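# Tighten tube nuts until their paint stripes realign

## Task

Turn every tube nut tighter until its paint stripe is back in line. Going half a flat or more beyond the stripe ruins that nut, so stop right at alignment.

## Robot and tools

Robot: two seven-joint arms, left_arm and right_arm, each with a two-finger gripper. Scene frame: origin at table-top height midway between the nominal bases, +x out over the table, +z up, left_arm on the +y side. Image left and right do not match arm names. Calibrated bases: left_arm at (+0.051, +0.348, 0) m, quat_wxyz (+1.000, 0, 0, -0.013); right_arm at (-0.007, -0.342, 0) m, quat_wxyz (+1.000, 0, 0, -0.011). A two-camera stand is bolted behind the arms.

Gripper geometry: fingers point along the gripper's +z and close along its x. end_effector_position is the point between the pads; fingertips extend 9.8 mm past it. The housing (117 mm along the closing direction, 68 mm wide) starts 39 mm behind that point.

Row layout, shared by execute_actions and move: 18 numbers, each in [-1, 1]. The first 9 are for left_arm: dx, dy, dz, rx, ry, rz, then gripper position, force_limit, speed. The next 9 are the same for right_arm. dx..rz are an offset, not a pose. They count from that arm's Hand target at the start of the action or move, along the Hand target's own axes. 1.0 equals 0.6 m or 180 degrees. rx, ry, rz together form a single rotation vector. Zeros in all six pose slots ask nothing new of that arm. The three gripper numbers are absolute commands, and 0 is itself a command. To leave a gripper alone, resend its previous three values.

Gripper numbers: position +1 opens fully (81 mm), about -0.95 brings the pads together, and -1 grips until something stops the fingers. force_limit runs from about 28 N per pad at -1 to 75 N at +1; the real grip varies, roughly 23-34 N at -1 and 63-92 N at +1. speed runs from 12 mm/s at -1 to 115 mm/s at +1; a full stroke at +1 takes about 0.85 s. After the fingers stop, a new force_limit or speed applies only if position also changes (by 0.01 or more).

execute_actions(actions, cameras): actions is a list of actions. Each action is a table of up to 15 rows, one row per 1/30 s step. A short table repeats its last row out to 15 steps. Every row in an action counts from that action's starting Hand target, not from the previous row. Repeating an offset in a later action moves the arm further. An empty list returns images and full state.

move(target, speed, blend, blocking, cameras): drives each gripper in a straight line toward its offset, given as one row or a list of up to 15 rows. In a list, every row is still an offset from the same starting Hand targets. speed is top path speed in m/s, 0.002 to 0.5, default 0.25; turning is capped at twice that in rad/s and at 0.873 rad/s. It can be one number, or one per target. blend is a corner radius in m, one per target; 0 means stop at each point. The whole move is capped at 10 s. Paths do not avoid obstacles or the other arm. The arm lags its path more at high speed. blocking=false returns after about 0.5 s while the motion continues. The result adds a move: line. done means the arm is at rest within 3 mm and 2 degrees; other endings include off_target, moving, held and fault. limits=paced means the pose was clipped, and limits=held means steps were withheld.

wait(seconds): 0 to 3600; lets the scene run and sends no command. stop(): brakes the running move. zoom_image(camera, region): region [x0, y0, x1, y1] in pixels, at most 504 by 504, taken from that camera's newest image. clear_fault(arm): clears a reported torque fault on left_arm or right_arm. finished_scene(scene): ends the scene permanently; scene is the current scene number.

Cameras: cam_head_left, cam_head_right, cam_high, cam_low, cam_left_wrist, cam_right_wrist, each 896x504. cameras ["all"] shows all of them and [] shows none. An unknown camera name invalidates the whole call.

Results: end_effector_position (m) and end_effector_quat_wxyz are in the scene frame and can be off by a few cm. Hand target is the last commanded pose after clipping, and the next offsets count from it. The controller clips commanded orientation to within 32 degrees of the measured one at each step. If a gripper rests short of its target, send the remaining gap as a new offset. is_grasped reads 1 only when an object stopped the fingers. width_mm is the pad gap. Joint torques use joint order, and positive means toward a larger joint angle. Flange force is the external force along the gripper's x, y, z axes; it is noisy and includes any held weight. The Wrist depth line gives a 7x7 grid of median distances (164-4000 mm) per wrist camera, where '-' means no value.

Joint ranges (rad): waist, upper arm roll, forearm roll and wrist roll ±69.115; shoulder ±2.250; elbow ±2.580 (0 = straight); wrist pitch ±2.100. Torque limits: 104.5 N m for the first four joints, 51.3 N m for the last three. Exceeding a torque limit, or straying more than 5 degrees from the planned motion, stops that arm until clear_fault. Motors heat when holding loads, reaching far, or pushing against something. A MOTOR HOT line appears at 60 °C; at 75 °C the arm sags and stops for 30-60 s or more.

Cautions: the arms are stiff, so a target even a few mm past a firm contact pushes hard. Approach contacts slowly. To end a push, command the target back beyond the gripper. Keep the arms apart, since contact between them can fail the task. Don't strike fixed or heavy objects, drop parts, or release moving parts. Nothing may fall or be left off the table. Loose items may get nudged occasionally. For the nuts, turn in small increments and check the stripe in zoomed images often, so you stop before passing it by half a flat.

Each tool is called after "Call:" by a JSON object that holds its "op" and its "data".

## Session

Call:
{"op": "execute_actions", "data": {"actions": []}}

Scene clock: 0.00 s.
left_arm: end_effector_position=(+0.4182, +0.2747, +0.3606) width_mm=80.7 is_grasped=0 end_effector_quat_wxyz=(-0.160, +0.968, +0.139, +0.132) | right_arm: end_effector_position=(+0.1656, -0.3991, +0.3504) width_mm=80.8 is_grasped=0 end_effector_quat_wxyz=(-0.109, -0.294, +0.945, -0.097)
Joint positions: left_arm=[0.285 0.106 0.156 1.708 -0.448 1.319 0.862] | right_arm=[0.275 -0.222 -0.363 1.991 0.163 1.526 3.673]
Joint velocities: within noise
Joint torques (N m): no reading
Flange force (N): no reading
Wrist depth (mm): cam_left_wrist=[503 533 559 590 624 670 720 / 494 518 543 573 601 642 690 / 484 504 530 562 588 621 665 / 472 497 516 546 570 601 645 / 462 486 509 532 560 588 624 / 451 474 496 521 542 577 608 / 437 460 483 506 529 558 593] | cam_right_wrist=[459 477 496 519 539 564 594 / 455 474 492 514 533 557 586 / 450 469 487 507 528 553 579 / 446 464 482 502 523 545 576 / 440 459 478 499 515 539 566 / 437 455 473 494 513 533 559 / 434 451 468 489 508 529 551]
Hand target: left_arm +0.4182, +0.2747, +0.3606; -0.160, +0.968, +0.139, +0.132 | right_arm +0.1656, -0.3991, +0.3504; -0.109, -0.294, +0.945, -0.097
Tool commands: left_gripper/position=+0.992 left_gripper/force_limit=+1.0 left_gripper/speed=+1.0 right_gripper/position=+0.994 right_gripper/force_limit=+1.0 right_gripper/speed=+1.0

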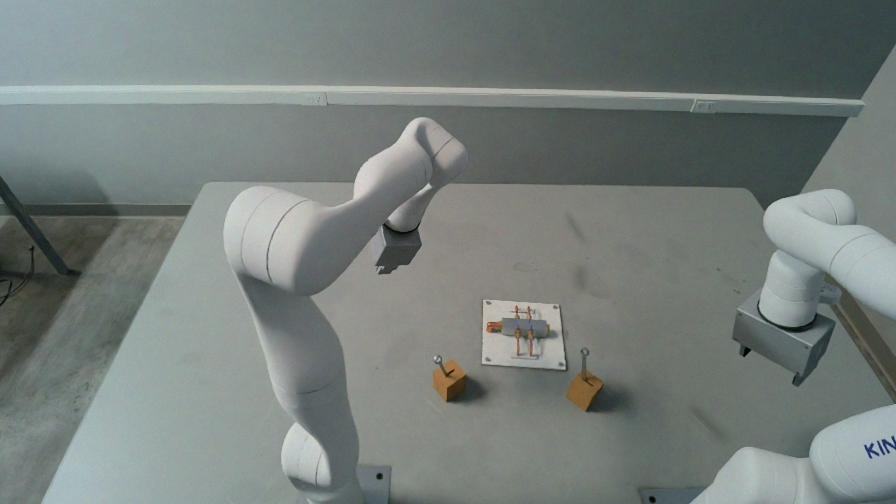

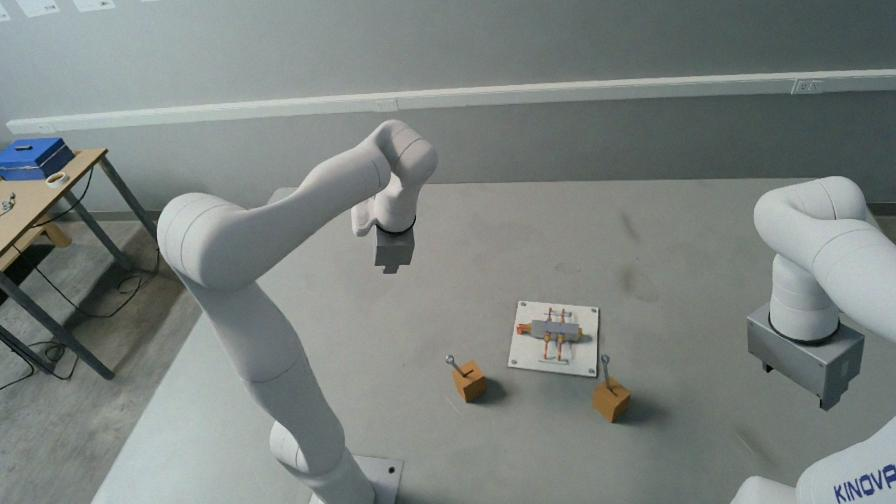

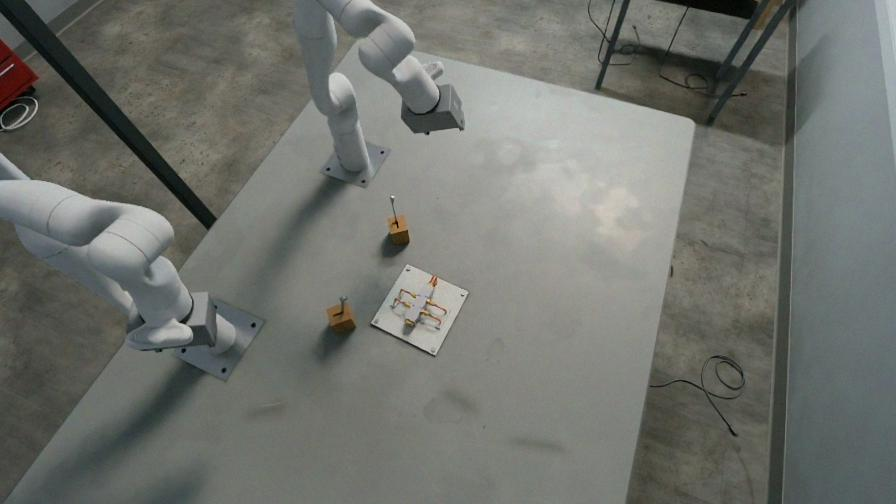

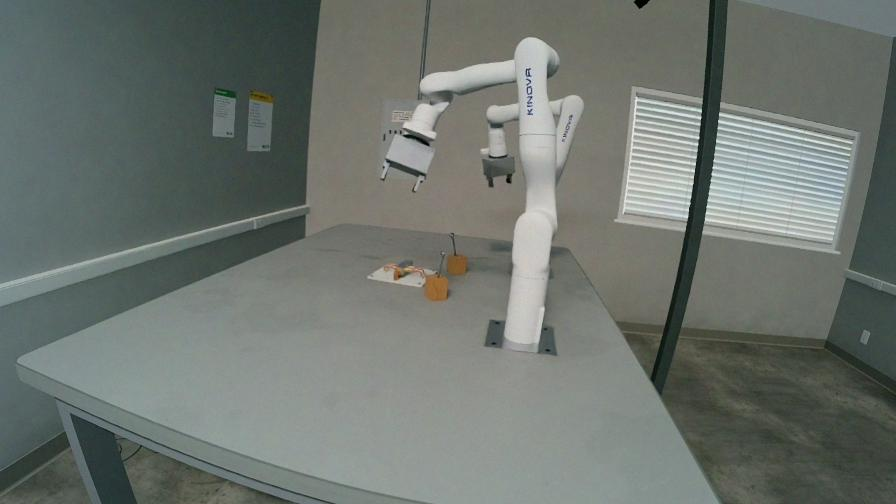

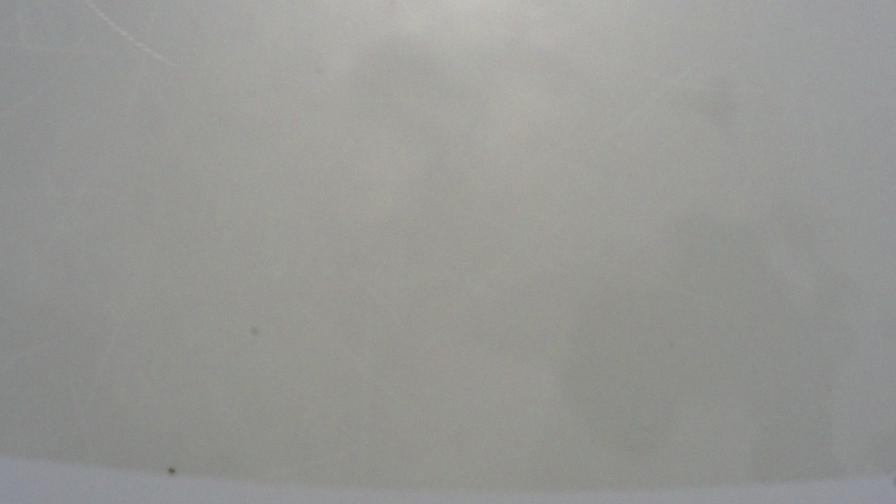

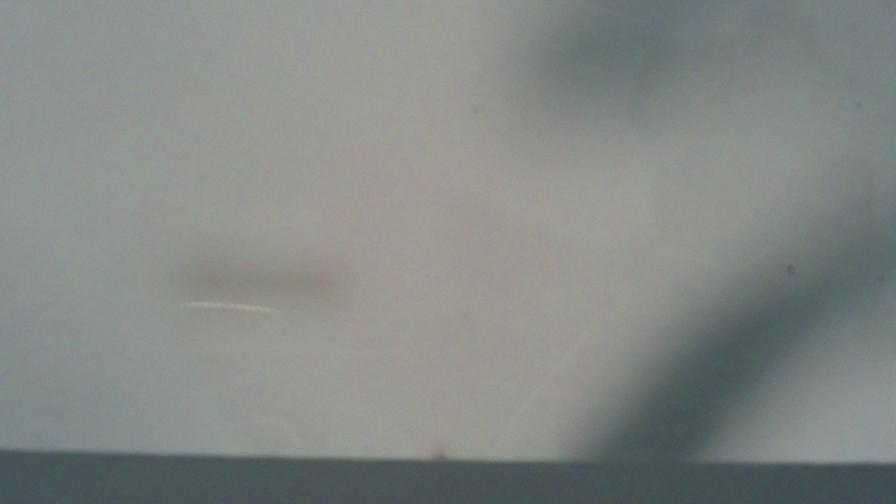

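Call:
{"op": "zoom_image", "data": {"camera": "cam_head_left", "region": [420, 290, 620, 420]}}

Call:
{"op": "zoom_image", "data": {"camera": "cam_head_left", "region": [478, 294, 568, 374]}}

Call:
{"op": "zoom_image", "data": {"camera": "cam_head_right", "region": [505, 294, 605, 384]}}

Call:
{"op": "zoom_image", "data": {"camera": "cam_high", "region": [320, 180, 480, 360]}}

Call:
{"op": "zoom_image", "data": {"camera": "cam_low", "region": [360, 220, 480, 310]}}

Scaled by 2.520 from the camera's image (finer frame: 1280x720).

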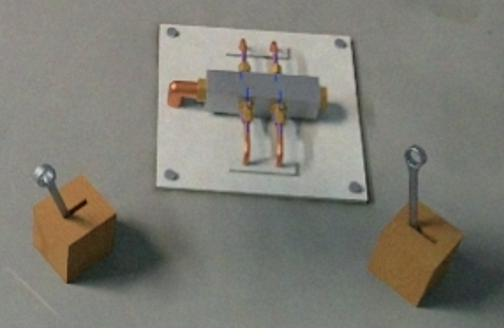

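Scaled by 5.600 from the camera's image (finer frame: 1280x720).

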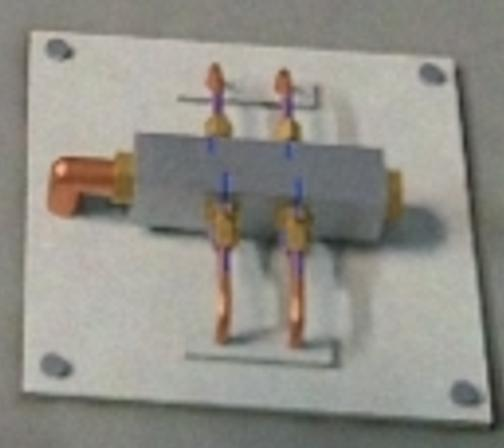

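Scaled by 5.040 from the camera's image (finer frame: 1280x720).

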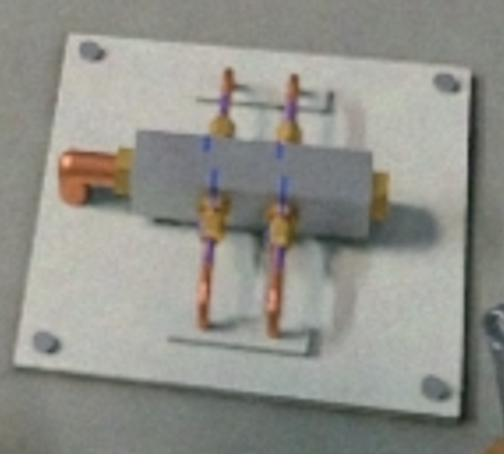

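Scaled by 2.800 from the camera's image (finer frame: 1280x720).

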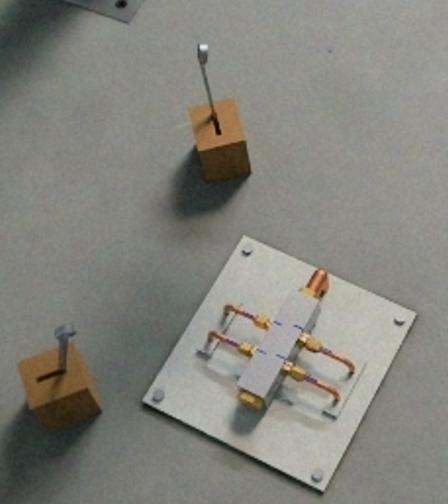

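Scaled by 4.200 from the camera's image (finer frame: 1280x720).

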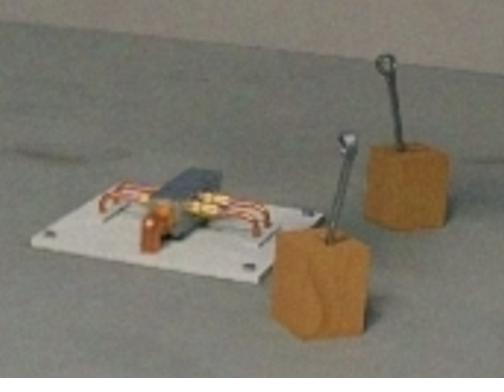

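Call:
{"op": "move", "data": {"target": [-0.151,0.212,-0.186,-0.1029,-0.0849,0.0895,0.992,1,1,0,0,0,0,0,0,0.994,1,1], "cameras": ["cam_left_wrist","cam_head_left"]}}

Scene clock: 3.30 s.
left_arm: end_effector_position=(+0.3504, +0.0997, +0.4006) width_mm=80.7 is_grasped=0 end_effector_quat_wxyz=(+0.000, +1.000, +0.000, +0.000) | right_arm: end_effector_position=(+0.1656, -0.3991, +0.3504) width_mm=80.8 is_grasped=0 end_effector_quat_wxyz=(-0.109, -0.294, +0.945, -0.097)
Joint positions: left_arm=[0.367 0.177 0.296 1.422 -0.052 1.55 0.686] | right_arm=[0.275 -0.222 -0.363 1.991 0.163 1.526 3.673]
Joint torques (N m): left_arm=[-0.24 -12.37 2.27 -9.28 -0.29 0.09 0.41] | right_arm=[-0.57 -4.05 -0.7 -8.4 0.36 0.67 0.05]
Flange force (N): left_arm=[0.8 -2.4 -0.7] | right_arm=[2.3 -3.2 -0.2]
Wrist depth (mm): cam_left_wrist=[533 532 534 533 532 534 533 / 534 532 531 532 533 531 532 / 532 533 531 533 532 531 531 / 534 530 533 530 529 528 530 / 529 532 529 531 530 531 530 / 529 528 528 530 530 529 531 / 530 527 530 527 522 522 529] | cam_right_wrist=[459 475 497 517 539 564 594 / 454 473 491 514 534 560 586 / 450 469 488 507 528 553 580 / 446 463 482 502 522 548 574 / 441 459 478 498 518 542 566 / 438 454 473 492 512 535 560 / 434 450 470 489 506 527 553]
Hand target: left_arm +0.3504, +0.0997, +0.4006; +0.000, +1.000, +0.000, +0.000 | right_arm +0.1656, -0.3991, +0.3504; -0.109, -0.294, +0.945, -0.097
Off the commanded pose: left_arm 0.000 m, 0 deg | right_arm 0.000 m, 0 deg.
move: done
Images, in order (width x height): cam_head_left 896x504, cam_left_wrist 896x504.

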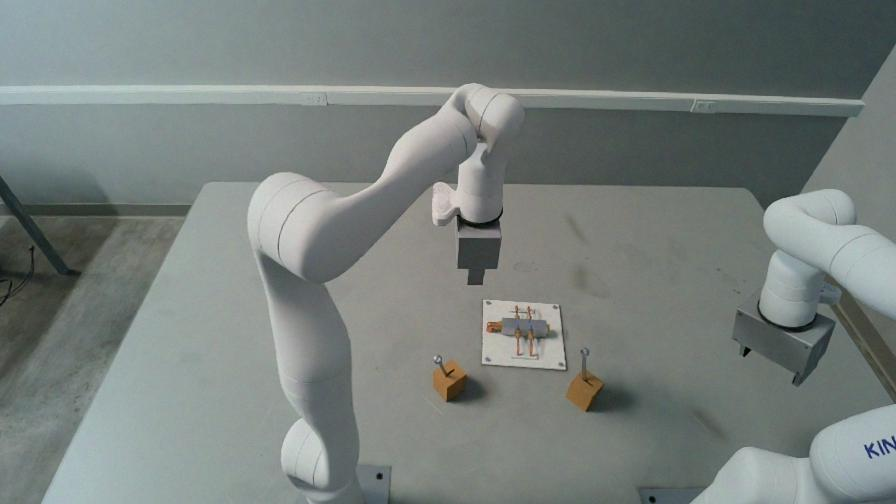

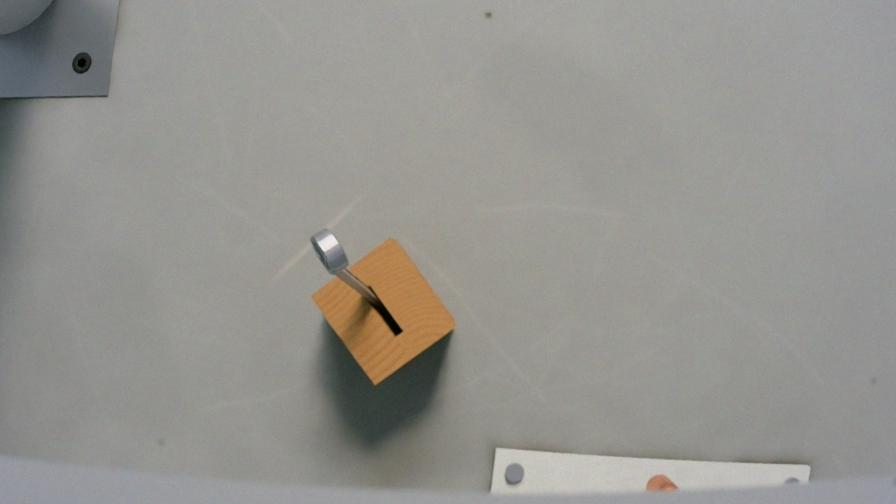

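Call:
{"op": "move", "data": {"target": [0.08333,0.25,0,0,0,0,0.992,1,1,0,0,0,0,0,0,0.994,1,1], "cameras": ["cam_left_wrist"]}}

Call:
{"op": "zoom_image", "data": {"camera": "cam_left_wrist", "region": [250, 100, 700, 500]}}

Scene clock: 4.97 s.
left_arm: end_effector_position=(+0.4004, -0.0503, +0.4006) width_mm=80.7 is_grasped=0 end_effector_quat_wxyz=(+0.000, +1.000, +0.000, +0.000) | right_arm: end_effector_position=(+0.1656, -0.3991, +0.3504) width_mm=80.8 is_grasped=0 end_effector_quat_wxyz=(-0.109, -0.294, +0.945, -0.097)
Joint positions: left_arm=[0.622 0.559 0.351 0.879 -0.186 1.729 0.919] | right_arm=[0.275 -0.222 -0.363 1.991 0.163 1.526 3.673]
Joint torques (N m): left_arm=[-0.25 -19.66 3.28 -9.18 -0.26 0.11 0.42] | right_arm=[-0.58 -4.05 -0.71 -8.4 0.34 0.66 0.03]
Flange force (N): left_arm=[0.1 -0.9 -0.2] | right_arm=[2.4 -3.3 -0.2]
Wrist depth (mm): cam_left_wrist=[533 534 462 531 532 535 531 / 533 534 533 533 534 532 529 / 533 532 530 532 533 530 532 / 530 531 532 525 524 522 532 / 529 530 529 523 495 525 529 / 527 530 527 521 490 521 528 / 528 526 525 524 519 522 527] | cam_right_wrist=[458 477 498 518 540 564 594 / 453 473 492 513 534 558 588 / 450 469 487 506 526 551 580 / 446 464 480 502 524 546 573 / 442 458 478 499 516 541 564 / 437 454 473 492 514 535 560 / 434 451 469 488 508 529 553]
Hand target: left_arm +0.4004, -0.0503, +0.4006; +0.000, +1.000, +0.000, +0.000 | right_arm +0.1656, -0.3991, +0.3504; -0.109, -0.294, +0.945, -0.097
Off the commanded pose: left_arm 0.000 m, 0 deg | right_arm 0.000 m, 0 deg.
move: done

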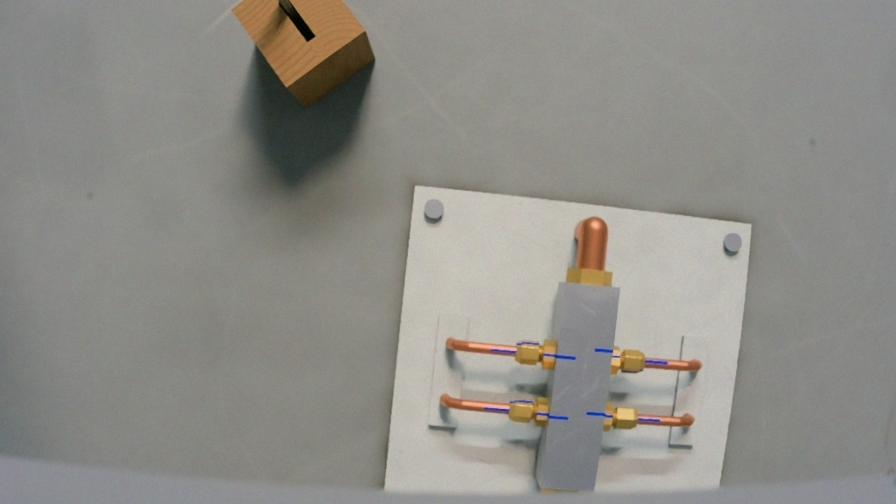

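Scaled by 1.120 from the camera's image (finer frame: 1280x720).

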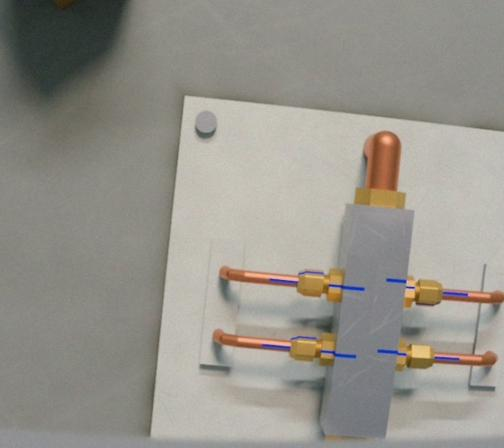

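Call:
{"op": "move", "data": {"target": [0.125,0.12,0.333,0,0,0,0.992,1,1,0,0,0,0,0,0,0.994,1,1], "cameras": ["cam_left_wrist","cam_head_left"]}}

Call:
{"op": "zoom_image", "data": {"camera": "cam_left_wrist", "region": [150, 100, 450, 400]}}

Call:
{"op": "zoom_image", "data": {"camera": "cam_left_wrist", "region": [450, 100, 750, 400]}}

Scene clock: 8.20 s.
left_arm: end_effector_position=(+0.4756, -0.1223, +0.2009) width_mm=80.7 is_grasped=0 end_effector_quat_wxyz=(+0.000, +1.000, +0.000, +0.000) | right_arm: end_effector_position=(+0.1656, -0.3991, +0.3504) width_mm=80.8 is_grasped=0 end_effector_quat_wxyz=(-0.109, -0.294, +0.945, -0.097)
Joint positions: left_arm=[0.654 0.894 0.311 0.891 -0.246 1.386 0.925] | right_arm=[0.275 -0.222 -0.363 1.991 0.163 1.526 3.673]
Joint torques (N m): left_arm=[-0.18 -25.27 3.79 -8.87 -0.27 0.21 0.42] | right_arm=[-0.55 -4.03 -0.7 -8.42 0.35 0.66 0.05]
Flange force (N): left_arm=[1.0 0.5 -0.3] | right_arm=[2.4 -3.2 -0.2]
Wrist depth (mm): cam_left_wrist=[330 329 324 296 324 324 329 / 328 324 324 284 322 323 329 / 329 323 323 284 323 323 328 / 328 323 323 284 321 322 329 / 329 322 322 283 322 327 327 / 326 322 321 283 321 328 326 / 327 321 321 320 321 326 327] | cam_right_wrist=[457 477 499 517 540 567 593 / 455 472 493 512 532 560 586 / 451 468 487 507 529 553 580 / 446 463 482 502 521 548 573 / 441 458 477 498 517 541 567 / 437 454 474 493 514 534 559 / 434 450 467 489 507 528 554]
Hand target: left_arm +0.4755, -0.1223, +0.2009; +0.000, +1.000, +0.000, +0.000 | right_arm +0.1656, -0.3991, +0.3504; -0.109, -0.294, +0.945, -0.097
Off the commanded pose: left_arm 0.000 m, 0 deg | right_arm 0.000 m, 0 deg.
move: done
Images, in order (width x height): cam_head_left 896x504, cam_left_wrist 896x504.

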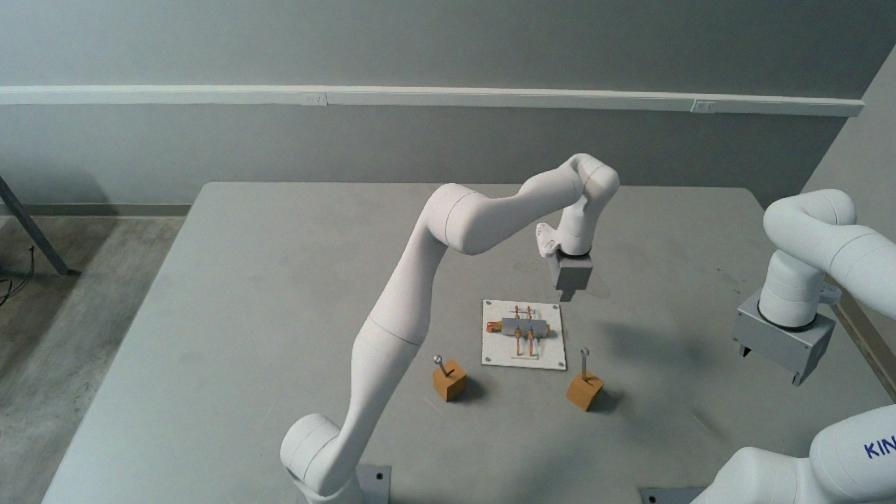

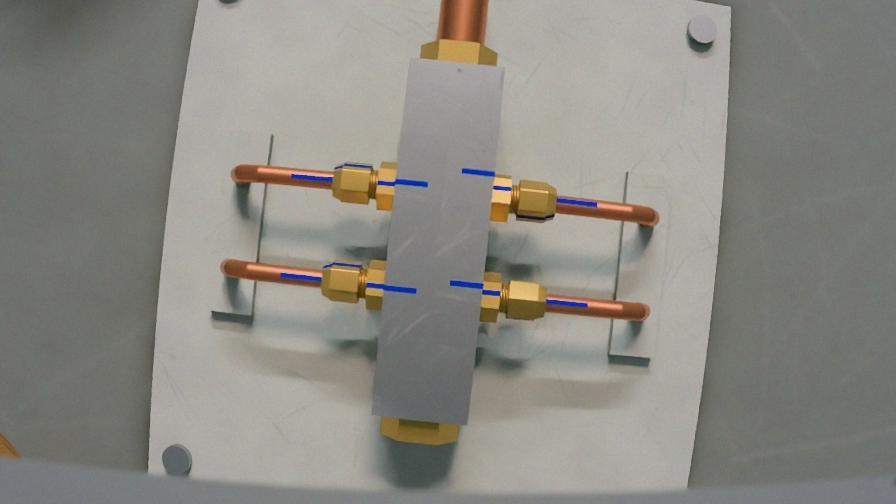

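Scaled by 1.680 from the camera's image (finer frame: 1280x720).

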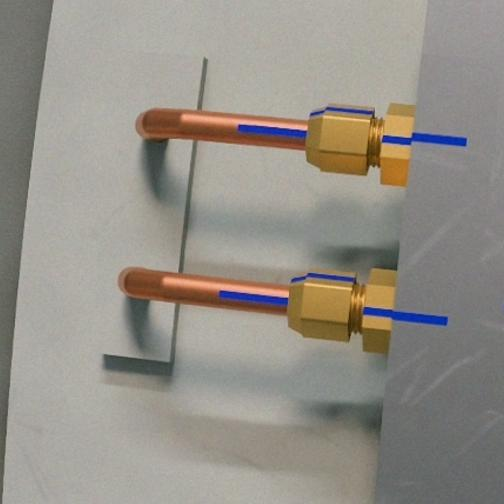

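Scaled by 1.680 from the camera's image (finer frame: 1280x720).

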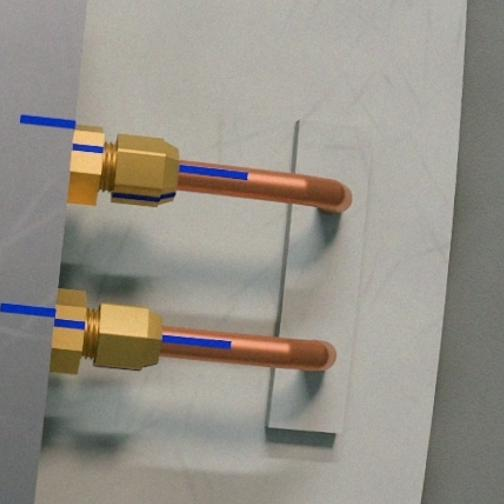

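Call:
{"op": "move", "data": {"target": [-0.125,-0.3,-0.333,0,0,0,0.992,1,1,-0.3497,0.1047,-0.0218,-0.063,-0.0707,0.1906,0.994,1,1], "cameras": ["cam_right_wrist","cam_left_wrist"]}}

Scene clock: 13.27 s.
left_arm: end_effector_position=(+0.4004, +0.0577, +0.4006) width_mm=80.7 is_grasped=0 end_effector_quat_wxyz=(+0.000, +1.000, +0.000, +0.000) | right_arm: end_effector_position=(+0.3000, -0.2331, +0.3003) width_mm=80.8 is_grasped=0 end_effector_quat_wxyz=(+0.000, +0.000, +1.000, +0.000)
Joint positions: left_arm=[0.394 0.346 0.343 1.207 -0.115 1.606 0.74] | right_arm=[0.123 0.102 -0.615 1.845 0.062 1.214 2.652]
Joint torques (N m): left_arm=[-0.25 -15.66 2.96 -9.28 -0.24 0.1 0.4] | right_arm=[-0.55 -9.53 -1.58 -8.53 -0.46 0.15 0.07]
Flange force (N): left_arm=[0.5 -1.4 -0.5] | right_arm=[-1.6 -1.6 -0.5]
Wrist depth (mm): cam_left_wrist=[533 533 535 534 532 531 535 / 532 532 532 530 530 531 532 / 531 530 532 531 531 531 530 / 530 532 462 532 528 530 528 / 530 530 531 530 530 530 532 / 530 532 530 524 525 530 528 / 526 530 527 523 522 522 527] | cam_right_wrist=[428 429 429 429 428 428 428 / 430 429 429 428 429 428 429 / 429 431 430 429 429 428 428 / 430 430 430 429 429 428 427 / 432 429 428 429 430 429 429 / 430 431 429 430 430 428 428 / 430 430 430 364 429 428 429]
Hand target: left_arm +0.4004, +0.0577, +0.4007; +0.000, +1.000, +0.000, +0.000 | right_arm +0.3000, -0.2331, +0.3003; +0.000, +0.000, +1.000, +0.000
Off the commanded pose: left_arm 0.000 m, 0 deg | right_arm 0.000 m, 0 deg.
move: done
Images, in order (width x height): cam_left_wrist 896x504, cam_right_wrist 896x504.

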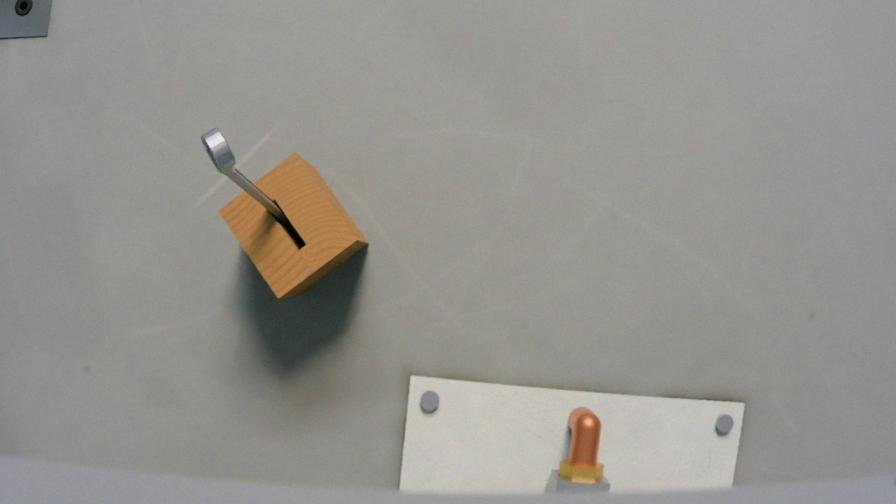

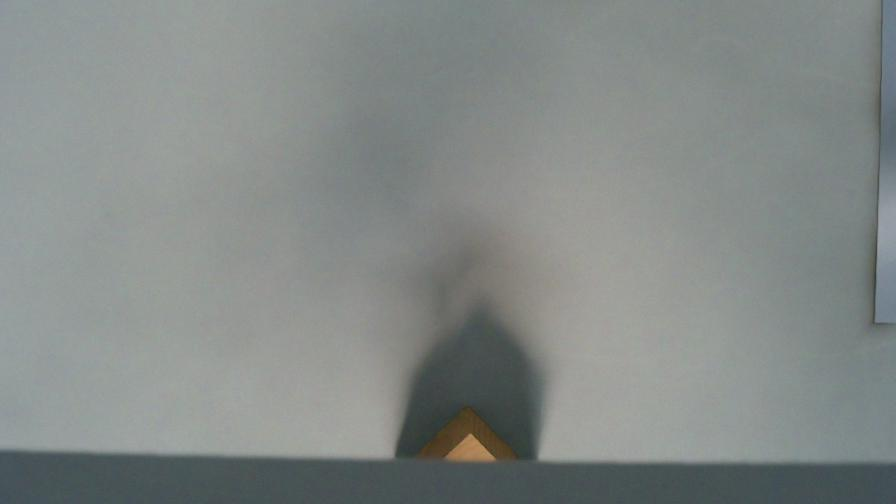

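Call:
{"op": "move", "data": {"target": [0,0,0,0,0,0,0.992,1,1,0.0167,0.0435,0.049,-0.1667,0,0,0.994,1,1], "cameras": ["cam_right_wrist"]}}

Call:
{"op": "zoom_image", "data": {"camera": "cam_left_wrist", "region": [160, 100, 400, 310]}}

Scene clock: 15.60 s.
left_arm: end_effector_position=(+0.4004, +0.0577, +0.4007) width_mm=80.7 is_grasped=0 end_effector_quat_wxyz=(+0.000, +1.000, +0.000, +0.000) | right_arm: end_effector_position=(+0.2900, -0.2070, +0.2709) width_mm=80.8 is_grasped=0 end_effector_quat_wxyz=(+0.000, +0.000, +0.966, +0.259)
Joint positions: left_arm=[0.394 0.346 0.343 1.207 -0.115 1.606 0.74] | right_arm=[0.41 0.113 -0.522 2.075 -0.563 0.999 3.374]
Joint torques (N m): left_arm=[-0.14 -15.69 2.85 -9.18 -0.26 0.12 0.44] | right_arm=[-0.58 -8.47 -1.7 -7.6 -1.9 0.53 0.08]
Flange force (N): left_arm=[0.9 -1.4 -0.8] | right_arm=[-1.3 -1.4 -2.3]
Wrist depth (mm): cam_left_wrist=[533 533 534 533 530 531 534 / 531 533 533 532 533 532 532 / 532 531 530 532 531 533 532 / 530 531 463 531 528 531 530 / 530 531 528 530 529 532 530 / 529 527 530 525 526 528 528 / 529 526 529 522 523 522 528] | cam_right_wrist=[359 359 358 357 357 356 355 / 376 375 375 337 372 371 371 / 389 390 389 318 389 393 389 / 400 409 410 329 413 413 411 / 389 423 432 429 435 433 433 / 409 447 449 460 457 452 457 / 470 481 482 487 479 485 477]
Hand target: left_arm +0.4004, +0.0577, +0.4007; +0.000, +1.000, +0.000, +0.000 | right_arm +0.2900, -0.2070, +0.2709; +0.000, +0.000, +0.966, +0.259
Off the commanded pose: left_arm 0.000 m, 0 deg | right_arm 0.000 m, 0 deg.
move: done

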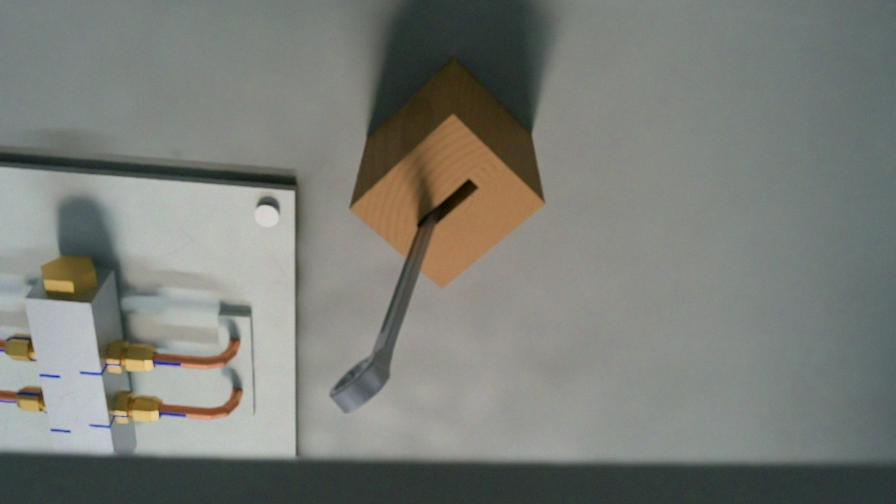

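This scene's latest camera images include none from cam_left_wrist. They are from: cam_right_wrist. cam_left_wrist's image comes with the result of a call that names it in "cameras".

Call:
{"op": "zoom_image", "data": {"camera": "cam_right_wrist", "region": [300, 180, 560, 440]}}

Call:
{"op": "zoom_image", "data": {"camera": "cam_right_wrist", "region": [0, 240, 260, 460]}}

Call:
{"op": "zoom_image", "data": {"camera": "cam_right_wrist", "region": [320, 340, 400, 420]}}

Scaled by 1.938 from the camera's image (finer frame: 1280x720).

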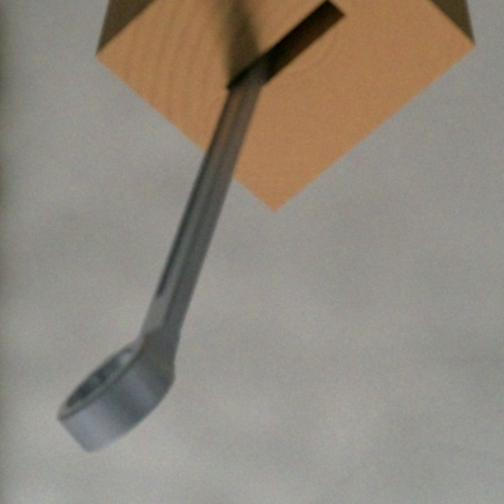

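Scaled by 1.938 from the camera's image (finer frame: 1280x720).

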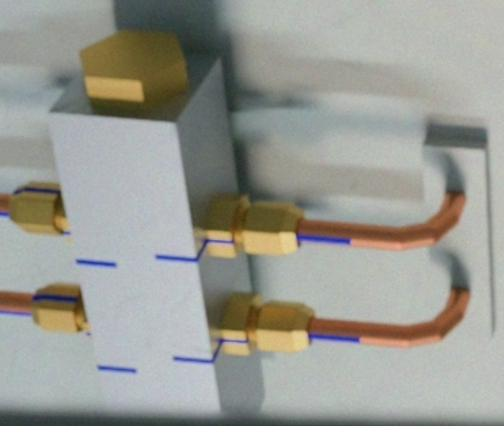

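Scaled by 6.300 from the camera's image (finer frame: 1280x720).

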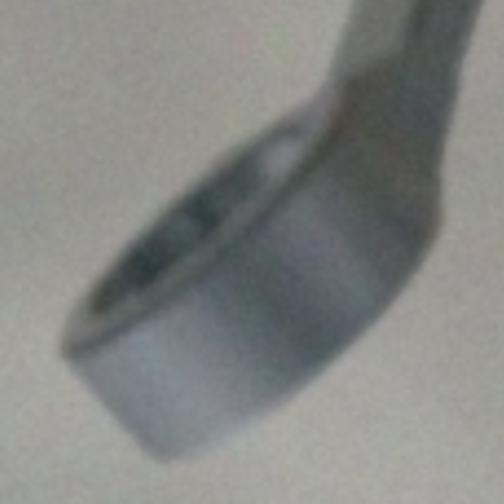

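Call:
{"op": "wait", "data": {"seconds": 0.1, "cameras": ["cam_low","cam_high","cam_head_left","cam_head_right"]}}

Call:
{"op": "zoom_image", "data": {"camera": "cam_low", "region": [420, 220, 480, 270]}}

Call:
{"op": "zoom_image", "data": {"camera": "cam_head_left", "region": [560, 340, 610, 390]}}

Call:
{"op": "zoom_image", "data": {"camera": "cam_head_right", "region": [440, 345, 490, 395]}}

Call:
{"op": "zoom_image", "data": {"camera": "cam_high", "region": [320, 180, 420, 340]}}

Scene clock: 16.57 s.
left_arm: end_effector_position=(+0.4004, +0.0577, +0.4007) width_mm=80.7 is_grasped=0 end_effector_quat_wxyz=(+0.000, +1.000, +0.000, +0.000) | right_arm: end_effector_position=(+0.2900, -0.2070, +0.2709) width_mm=80.8 is_grasped=0 end_effector_quat_wxyz=(+0.000, +0.000, +0.966, +0.259)
Joint positions: left_arm=[0.394 0.346 0.343 1.207 -0.115 1.606 0.74] | right_arm=[0.41 0.113 -0.522 2.075 -0.563 0.999 3.374]
Joint torques (N m): left_arm=[-0.19 -15.65 2.87 -9.2 -0.22 0.09 0.39] | right_arm=[-0.61 -8.55 -1.7 -7.59 -1.91 0.52 0.05]
Flange force (N): left_arm=[0.7 -1.2 -0.8] | right_arm=[-1.5 -1.6 -2.3]
Wrist depth (mm): cam_left_wrist=[533 534 531 531 532 533 536 / 534 533 532 531 531 533 531 / 533 532 531 528 532 532 531 / 531 528 461 527 532 528 531 / 528 530 533 529 530 531 528 / 532 526 531 523 525 528 530 / 529 527 531 522 522 522 529] | cam_right_wrist=[359 358 358 357 357 356 355 / 375 374 374 338 372 372 371 / 388 390 389 318 390 393 389 / 400 409 410 329 414 412 412 / 390 424 433 431 436 433 434 / 411 448 450 460 459 452 455 / 468 480 482 486 479 484 476]
Hand target: left_arm +0.4004, +0.0577, +0.4007; +0.000, +1.000, +0.000, +0.000 | right_arm +0.2900, -0.2070, +0.2709; +0.000, +0.000, +0.966, +0.259
Tool commands: left_gripper/position=+0.992 left_gripper/force_limit=+1.0 left_gripper/speed=+1.0 right_gripper/position=+0.994 right_gripper/force_limit=+1.0 right_gripper/speed=+1.0
Off the commanded pose: left_arm 0.000 m, 0 deg | right_arm 0.000 m, 0 deg.
wait: 0.10 s; at rest from the start
Images, in order (width x height): cam_head_left 896x504, cam_head_right 896x504, cam_high 896x504, cam_low 896x504.

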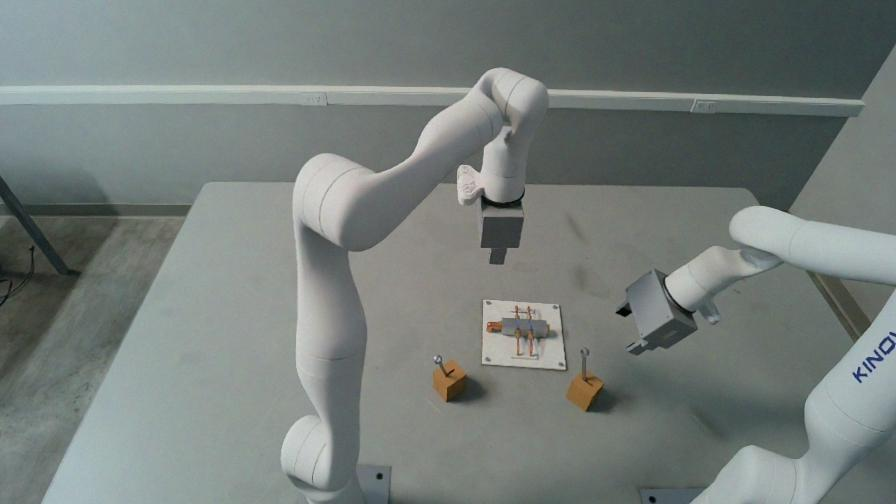

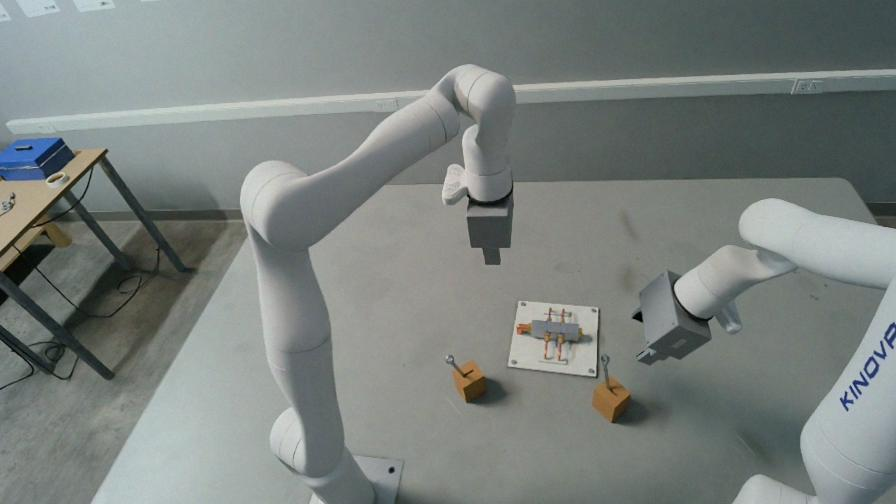

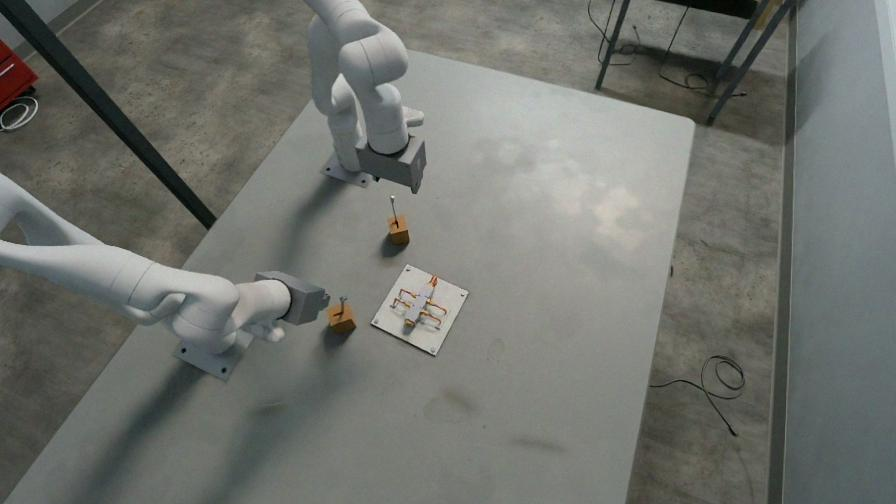

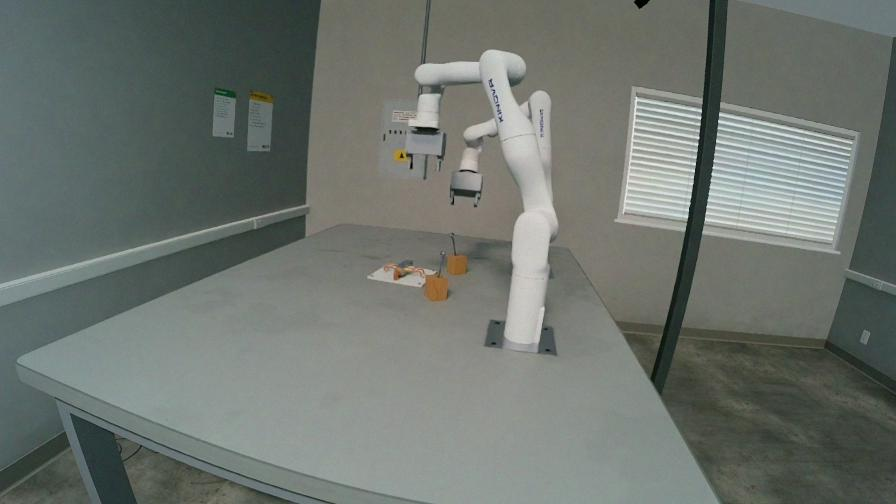

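Scaled by 8.400 from the camera's image (finer frame: 1280x720).

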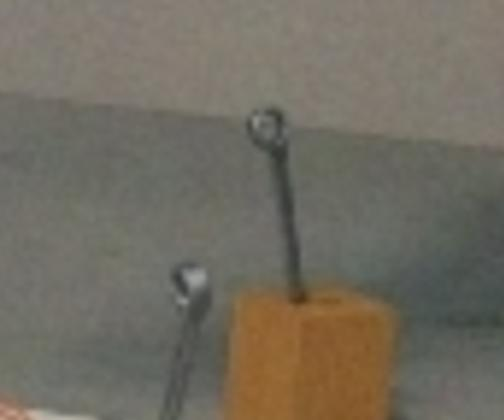

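Scaled by 10.080 from the camera's image (finer frame: 1280x720).

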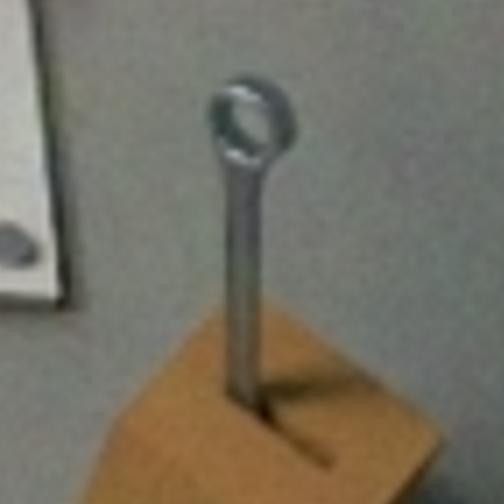

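Scaled by 10.080 from the camera's image (finer frame: 1280x720).

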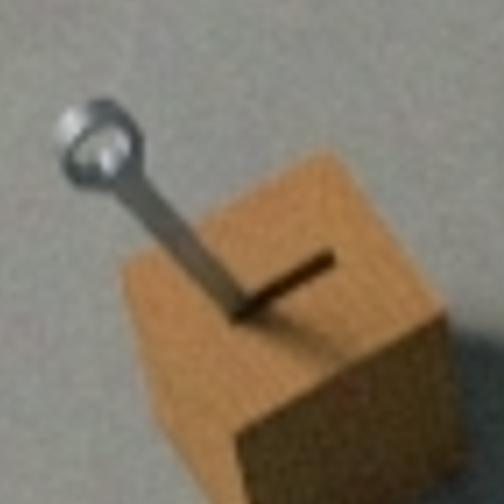

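Scaled by 3.150 from the camera's image (finer frame: 1280x720).

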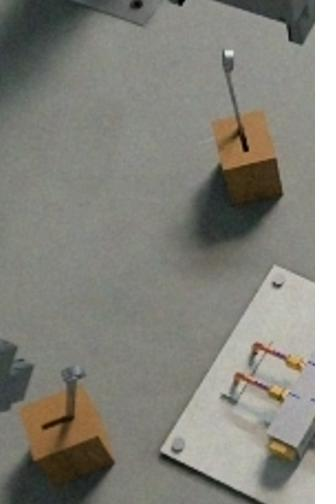

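Call:
{"op": "move", "data": {"target": [-0.083,-0.317,0,0,0,0,0.992,1,1,-0.0967,0.134,-0.0053,0.2352,-0.0355,0.2698,0.994,1,1], "cameras": ["cam_right_wrist","cam_left_wrist"]}}

Scene clock: 23.67 s.
left_arm: end_effector_position=(+0.3506, +0.2479, +0.4007) width_mm=80.7 is_grasped=0 end_effector_quat_wxyz=(+0.000, +1.000, +0.000, +0.000) | right_arm: end_effector_position=(+0.3481, -0.1390, +0.3139) width_mm=80.8 is_grasped=0 end_effector_quat_wxyz=(-0.053, +0.402, +0.906, -0.119)
Joint positions: left_arm=[0.054 -0.004 0.164 1.614 0 1.531 0.244] | right_arm=[-0.334 0.465 -0.47 1.353 0.197 1.634 1.528]
Joint torques (N m): left_arm=[-0.22 -8.98 1.83 -9.39 -0.29 0.08 0.44] | right_arm=[-0.58 -17.09 -2.59 -7.92 -0.55 1.07 0.08]
Flange force (N): left_arm=[-0.1 -4.3 -0.6] | right_arm=[-1.7 1.0 -0.4]
Wrist depth (mm): cam_left_wrist=[534 532 535 533 532 533 534 / 533 531 531 534 533 533 534 / 530 530 533 533 533 532 532 / 531 529 530 528 532 535 533 / 532 528 530 531 531 530 530 / 531 530 527 530 531 531 532 / 530 530 527 529 528 529 530] | cam_right_wrist=[505 507 505 504 505 505 506 / 493 492 492 493 493 492 492 / 481 482 481 482 481 483 482 / 467 467 467 468 469 469 469 / 459 458 458 389 456 457 456 / 447 447 448 383 445 447 449 / 438 438 439 434 438 438 439]
Hand target: left_arm +0.3506, +0.2479, +0.4007; +0.000, +1.000, +0.000, +0.000 | right_arm +0.3481, -0.1390, +0.3139; -0.053, +0.402, +0.906, -0.119
Off the commanded pose: left_arm 0.000 m, 0 deg | right_arm 0.000 m, 0 deg.
move: done
Images, in order (width x height): cam_left_wrist 896x504, cam_right_wrist 896x504.

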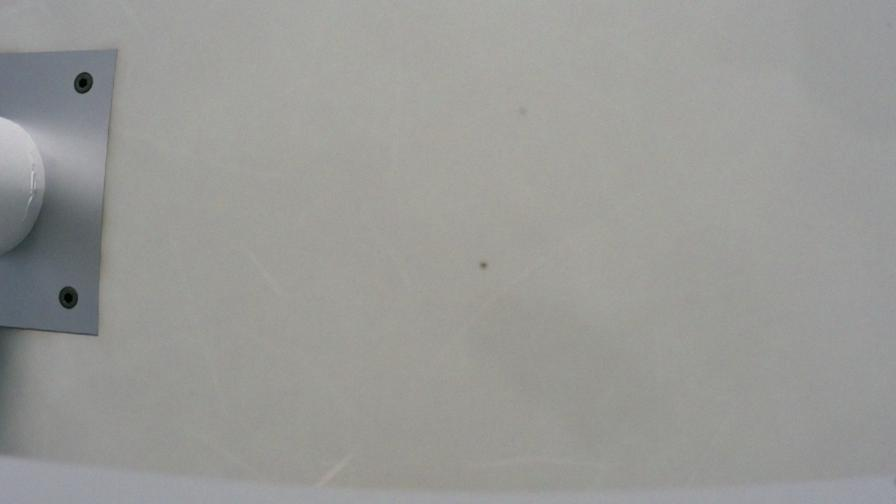

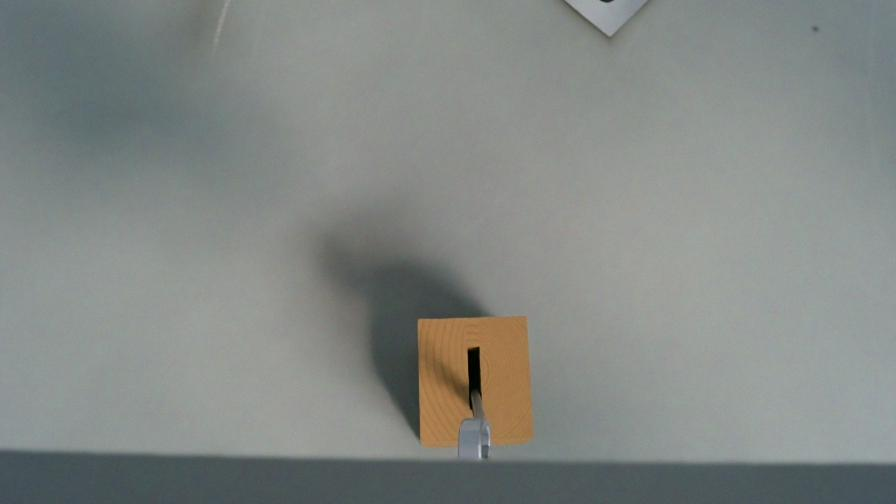

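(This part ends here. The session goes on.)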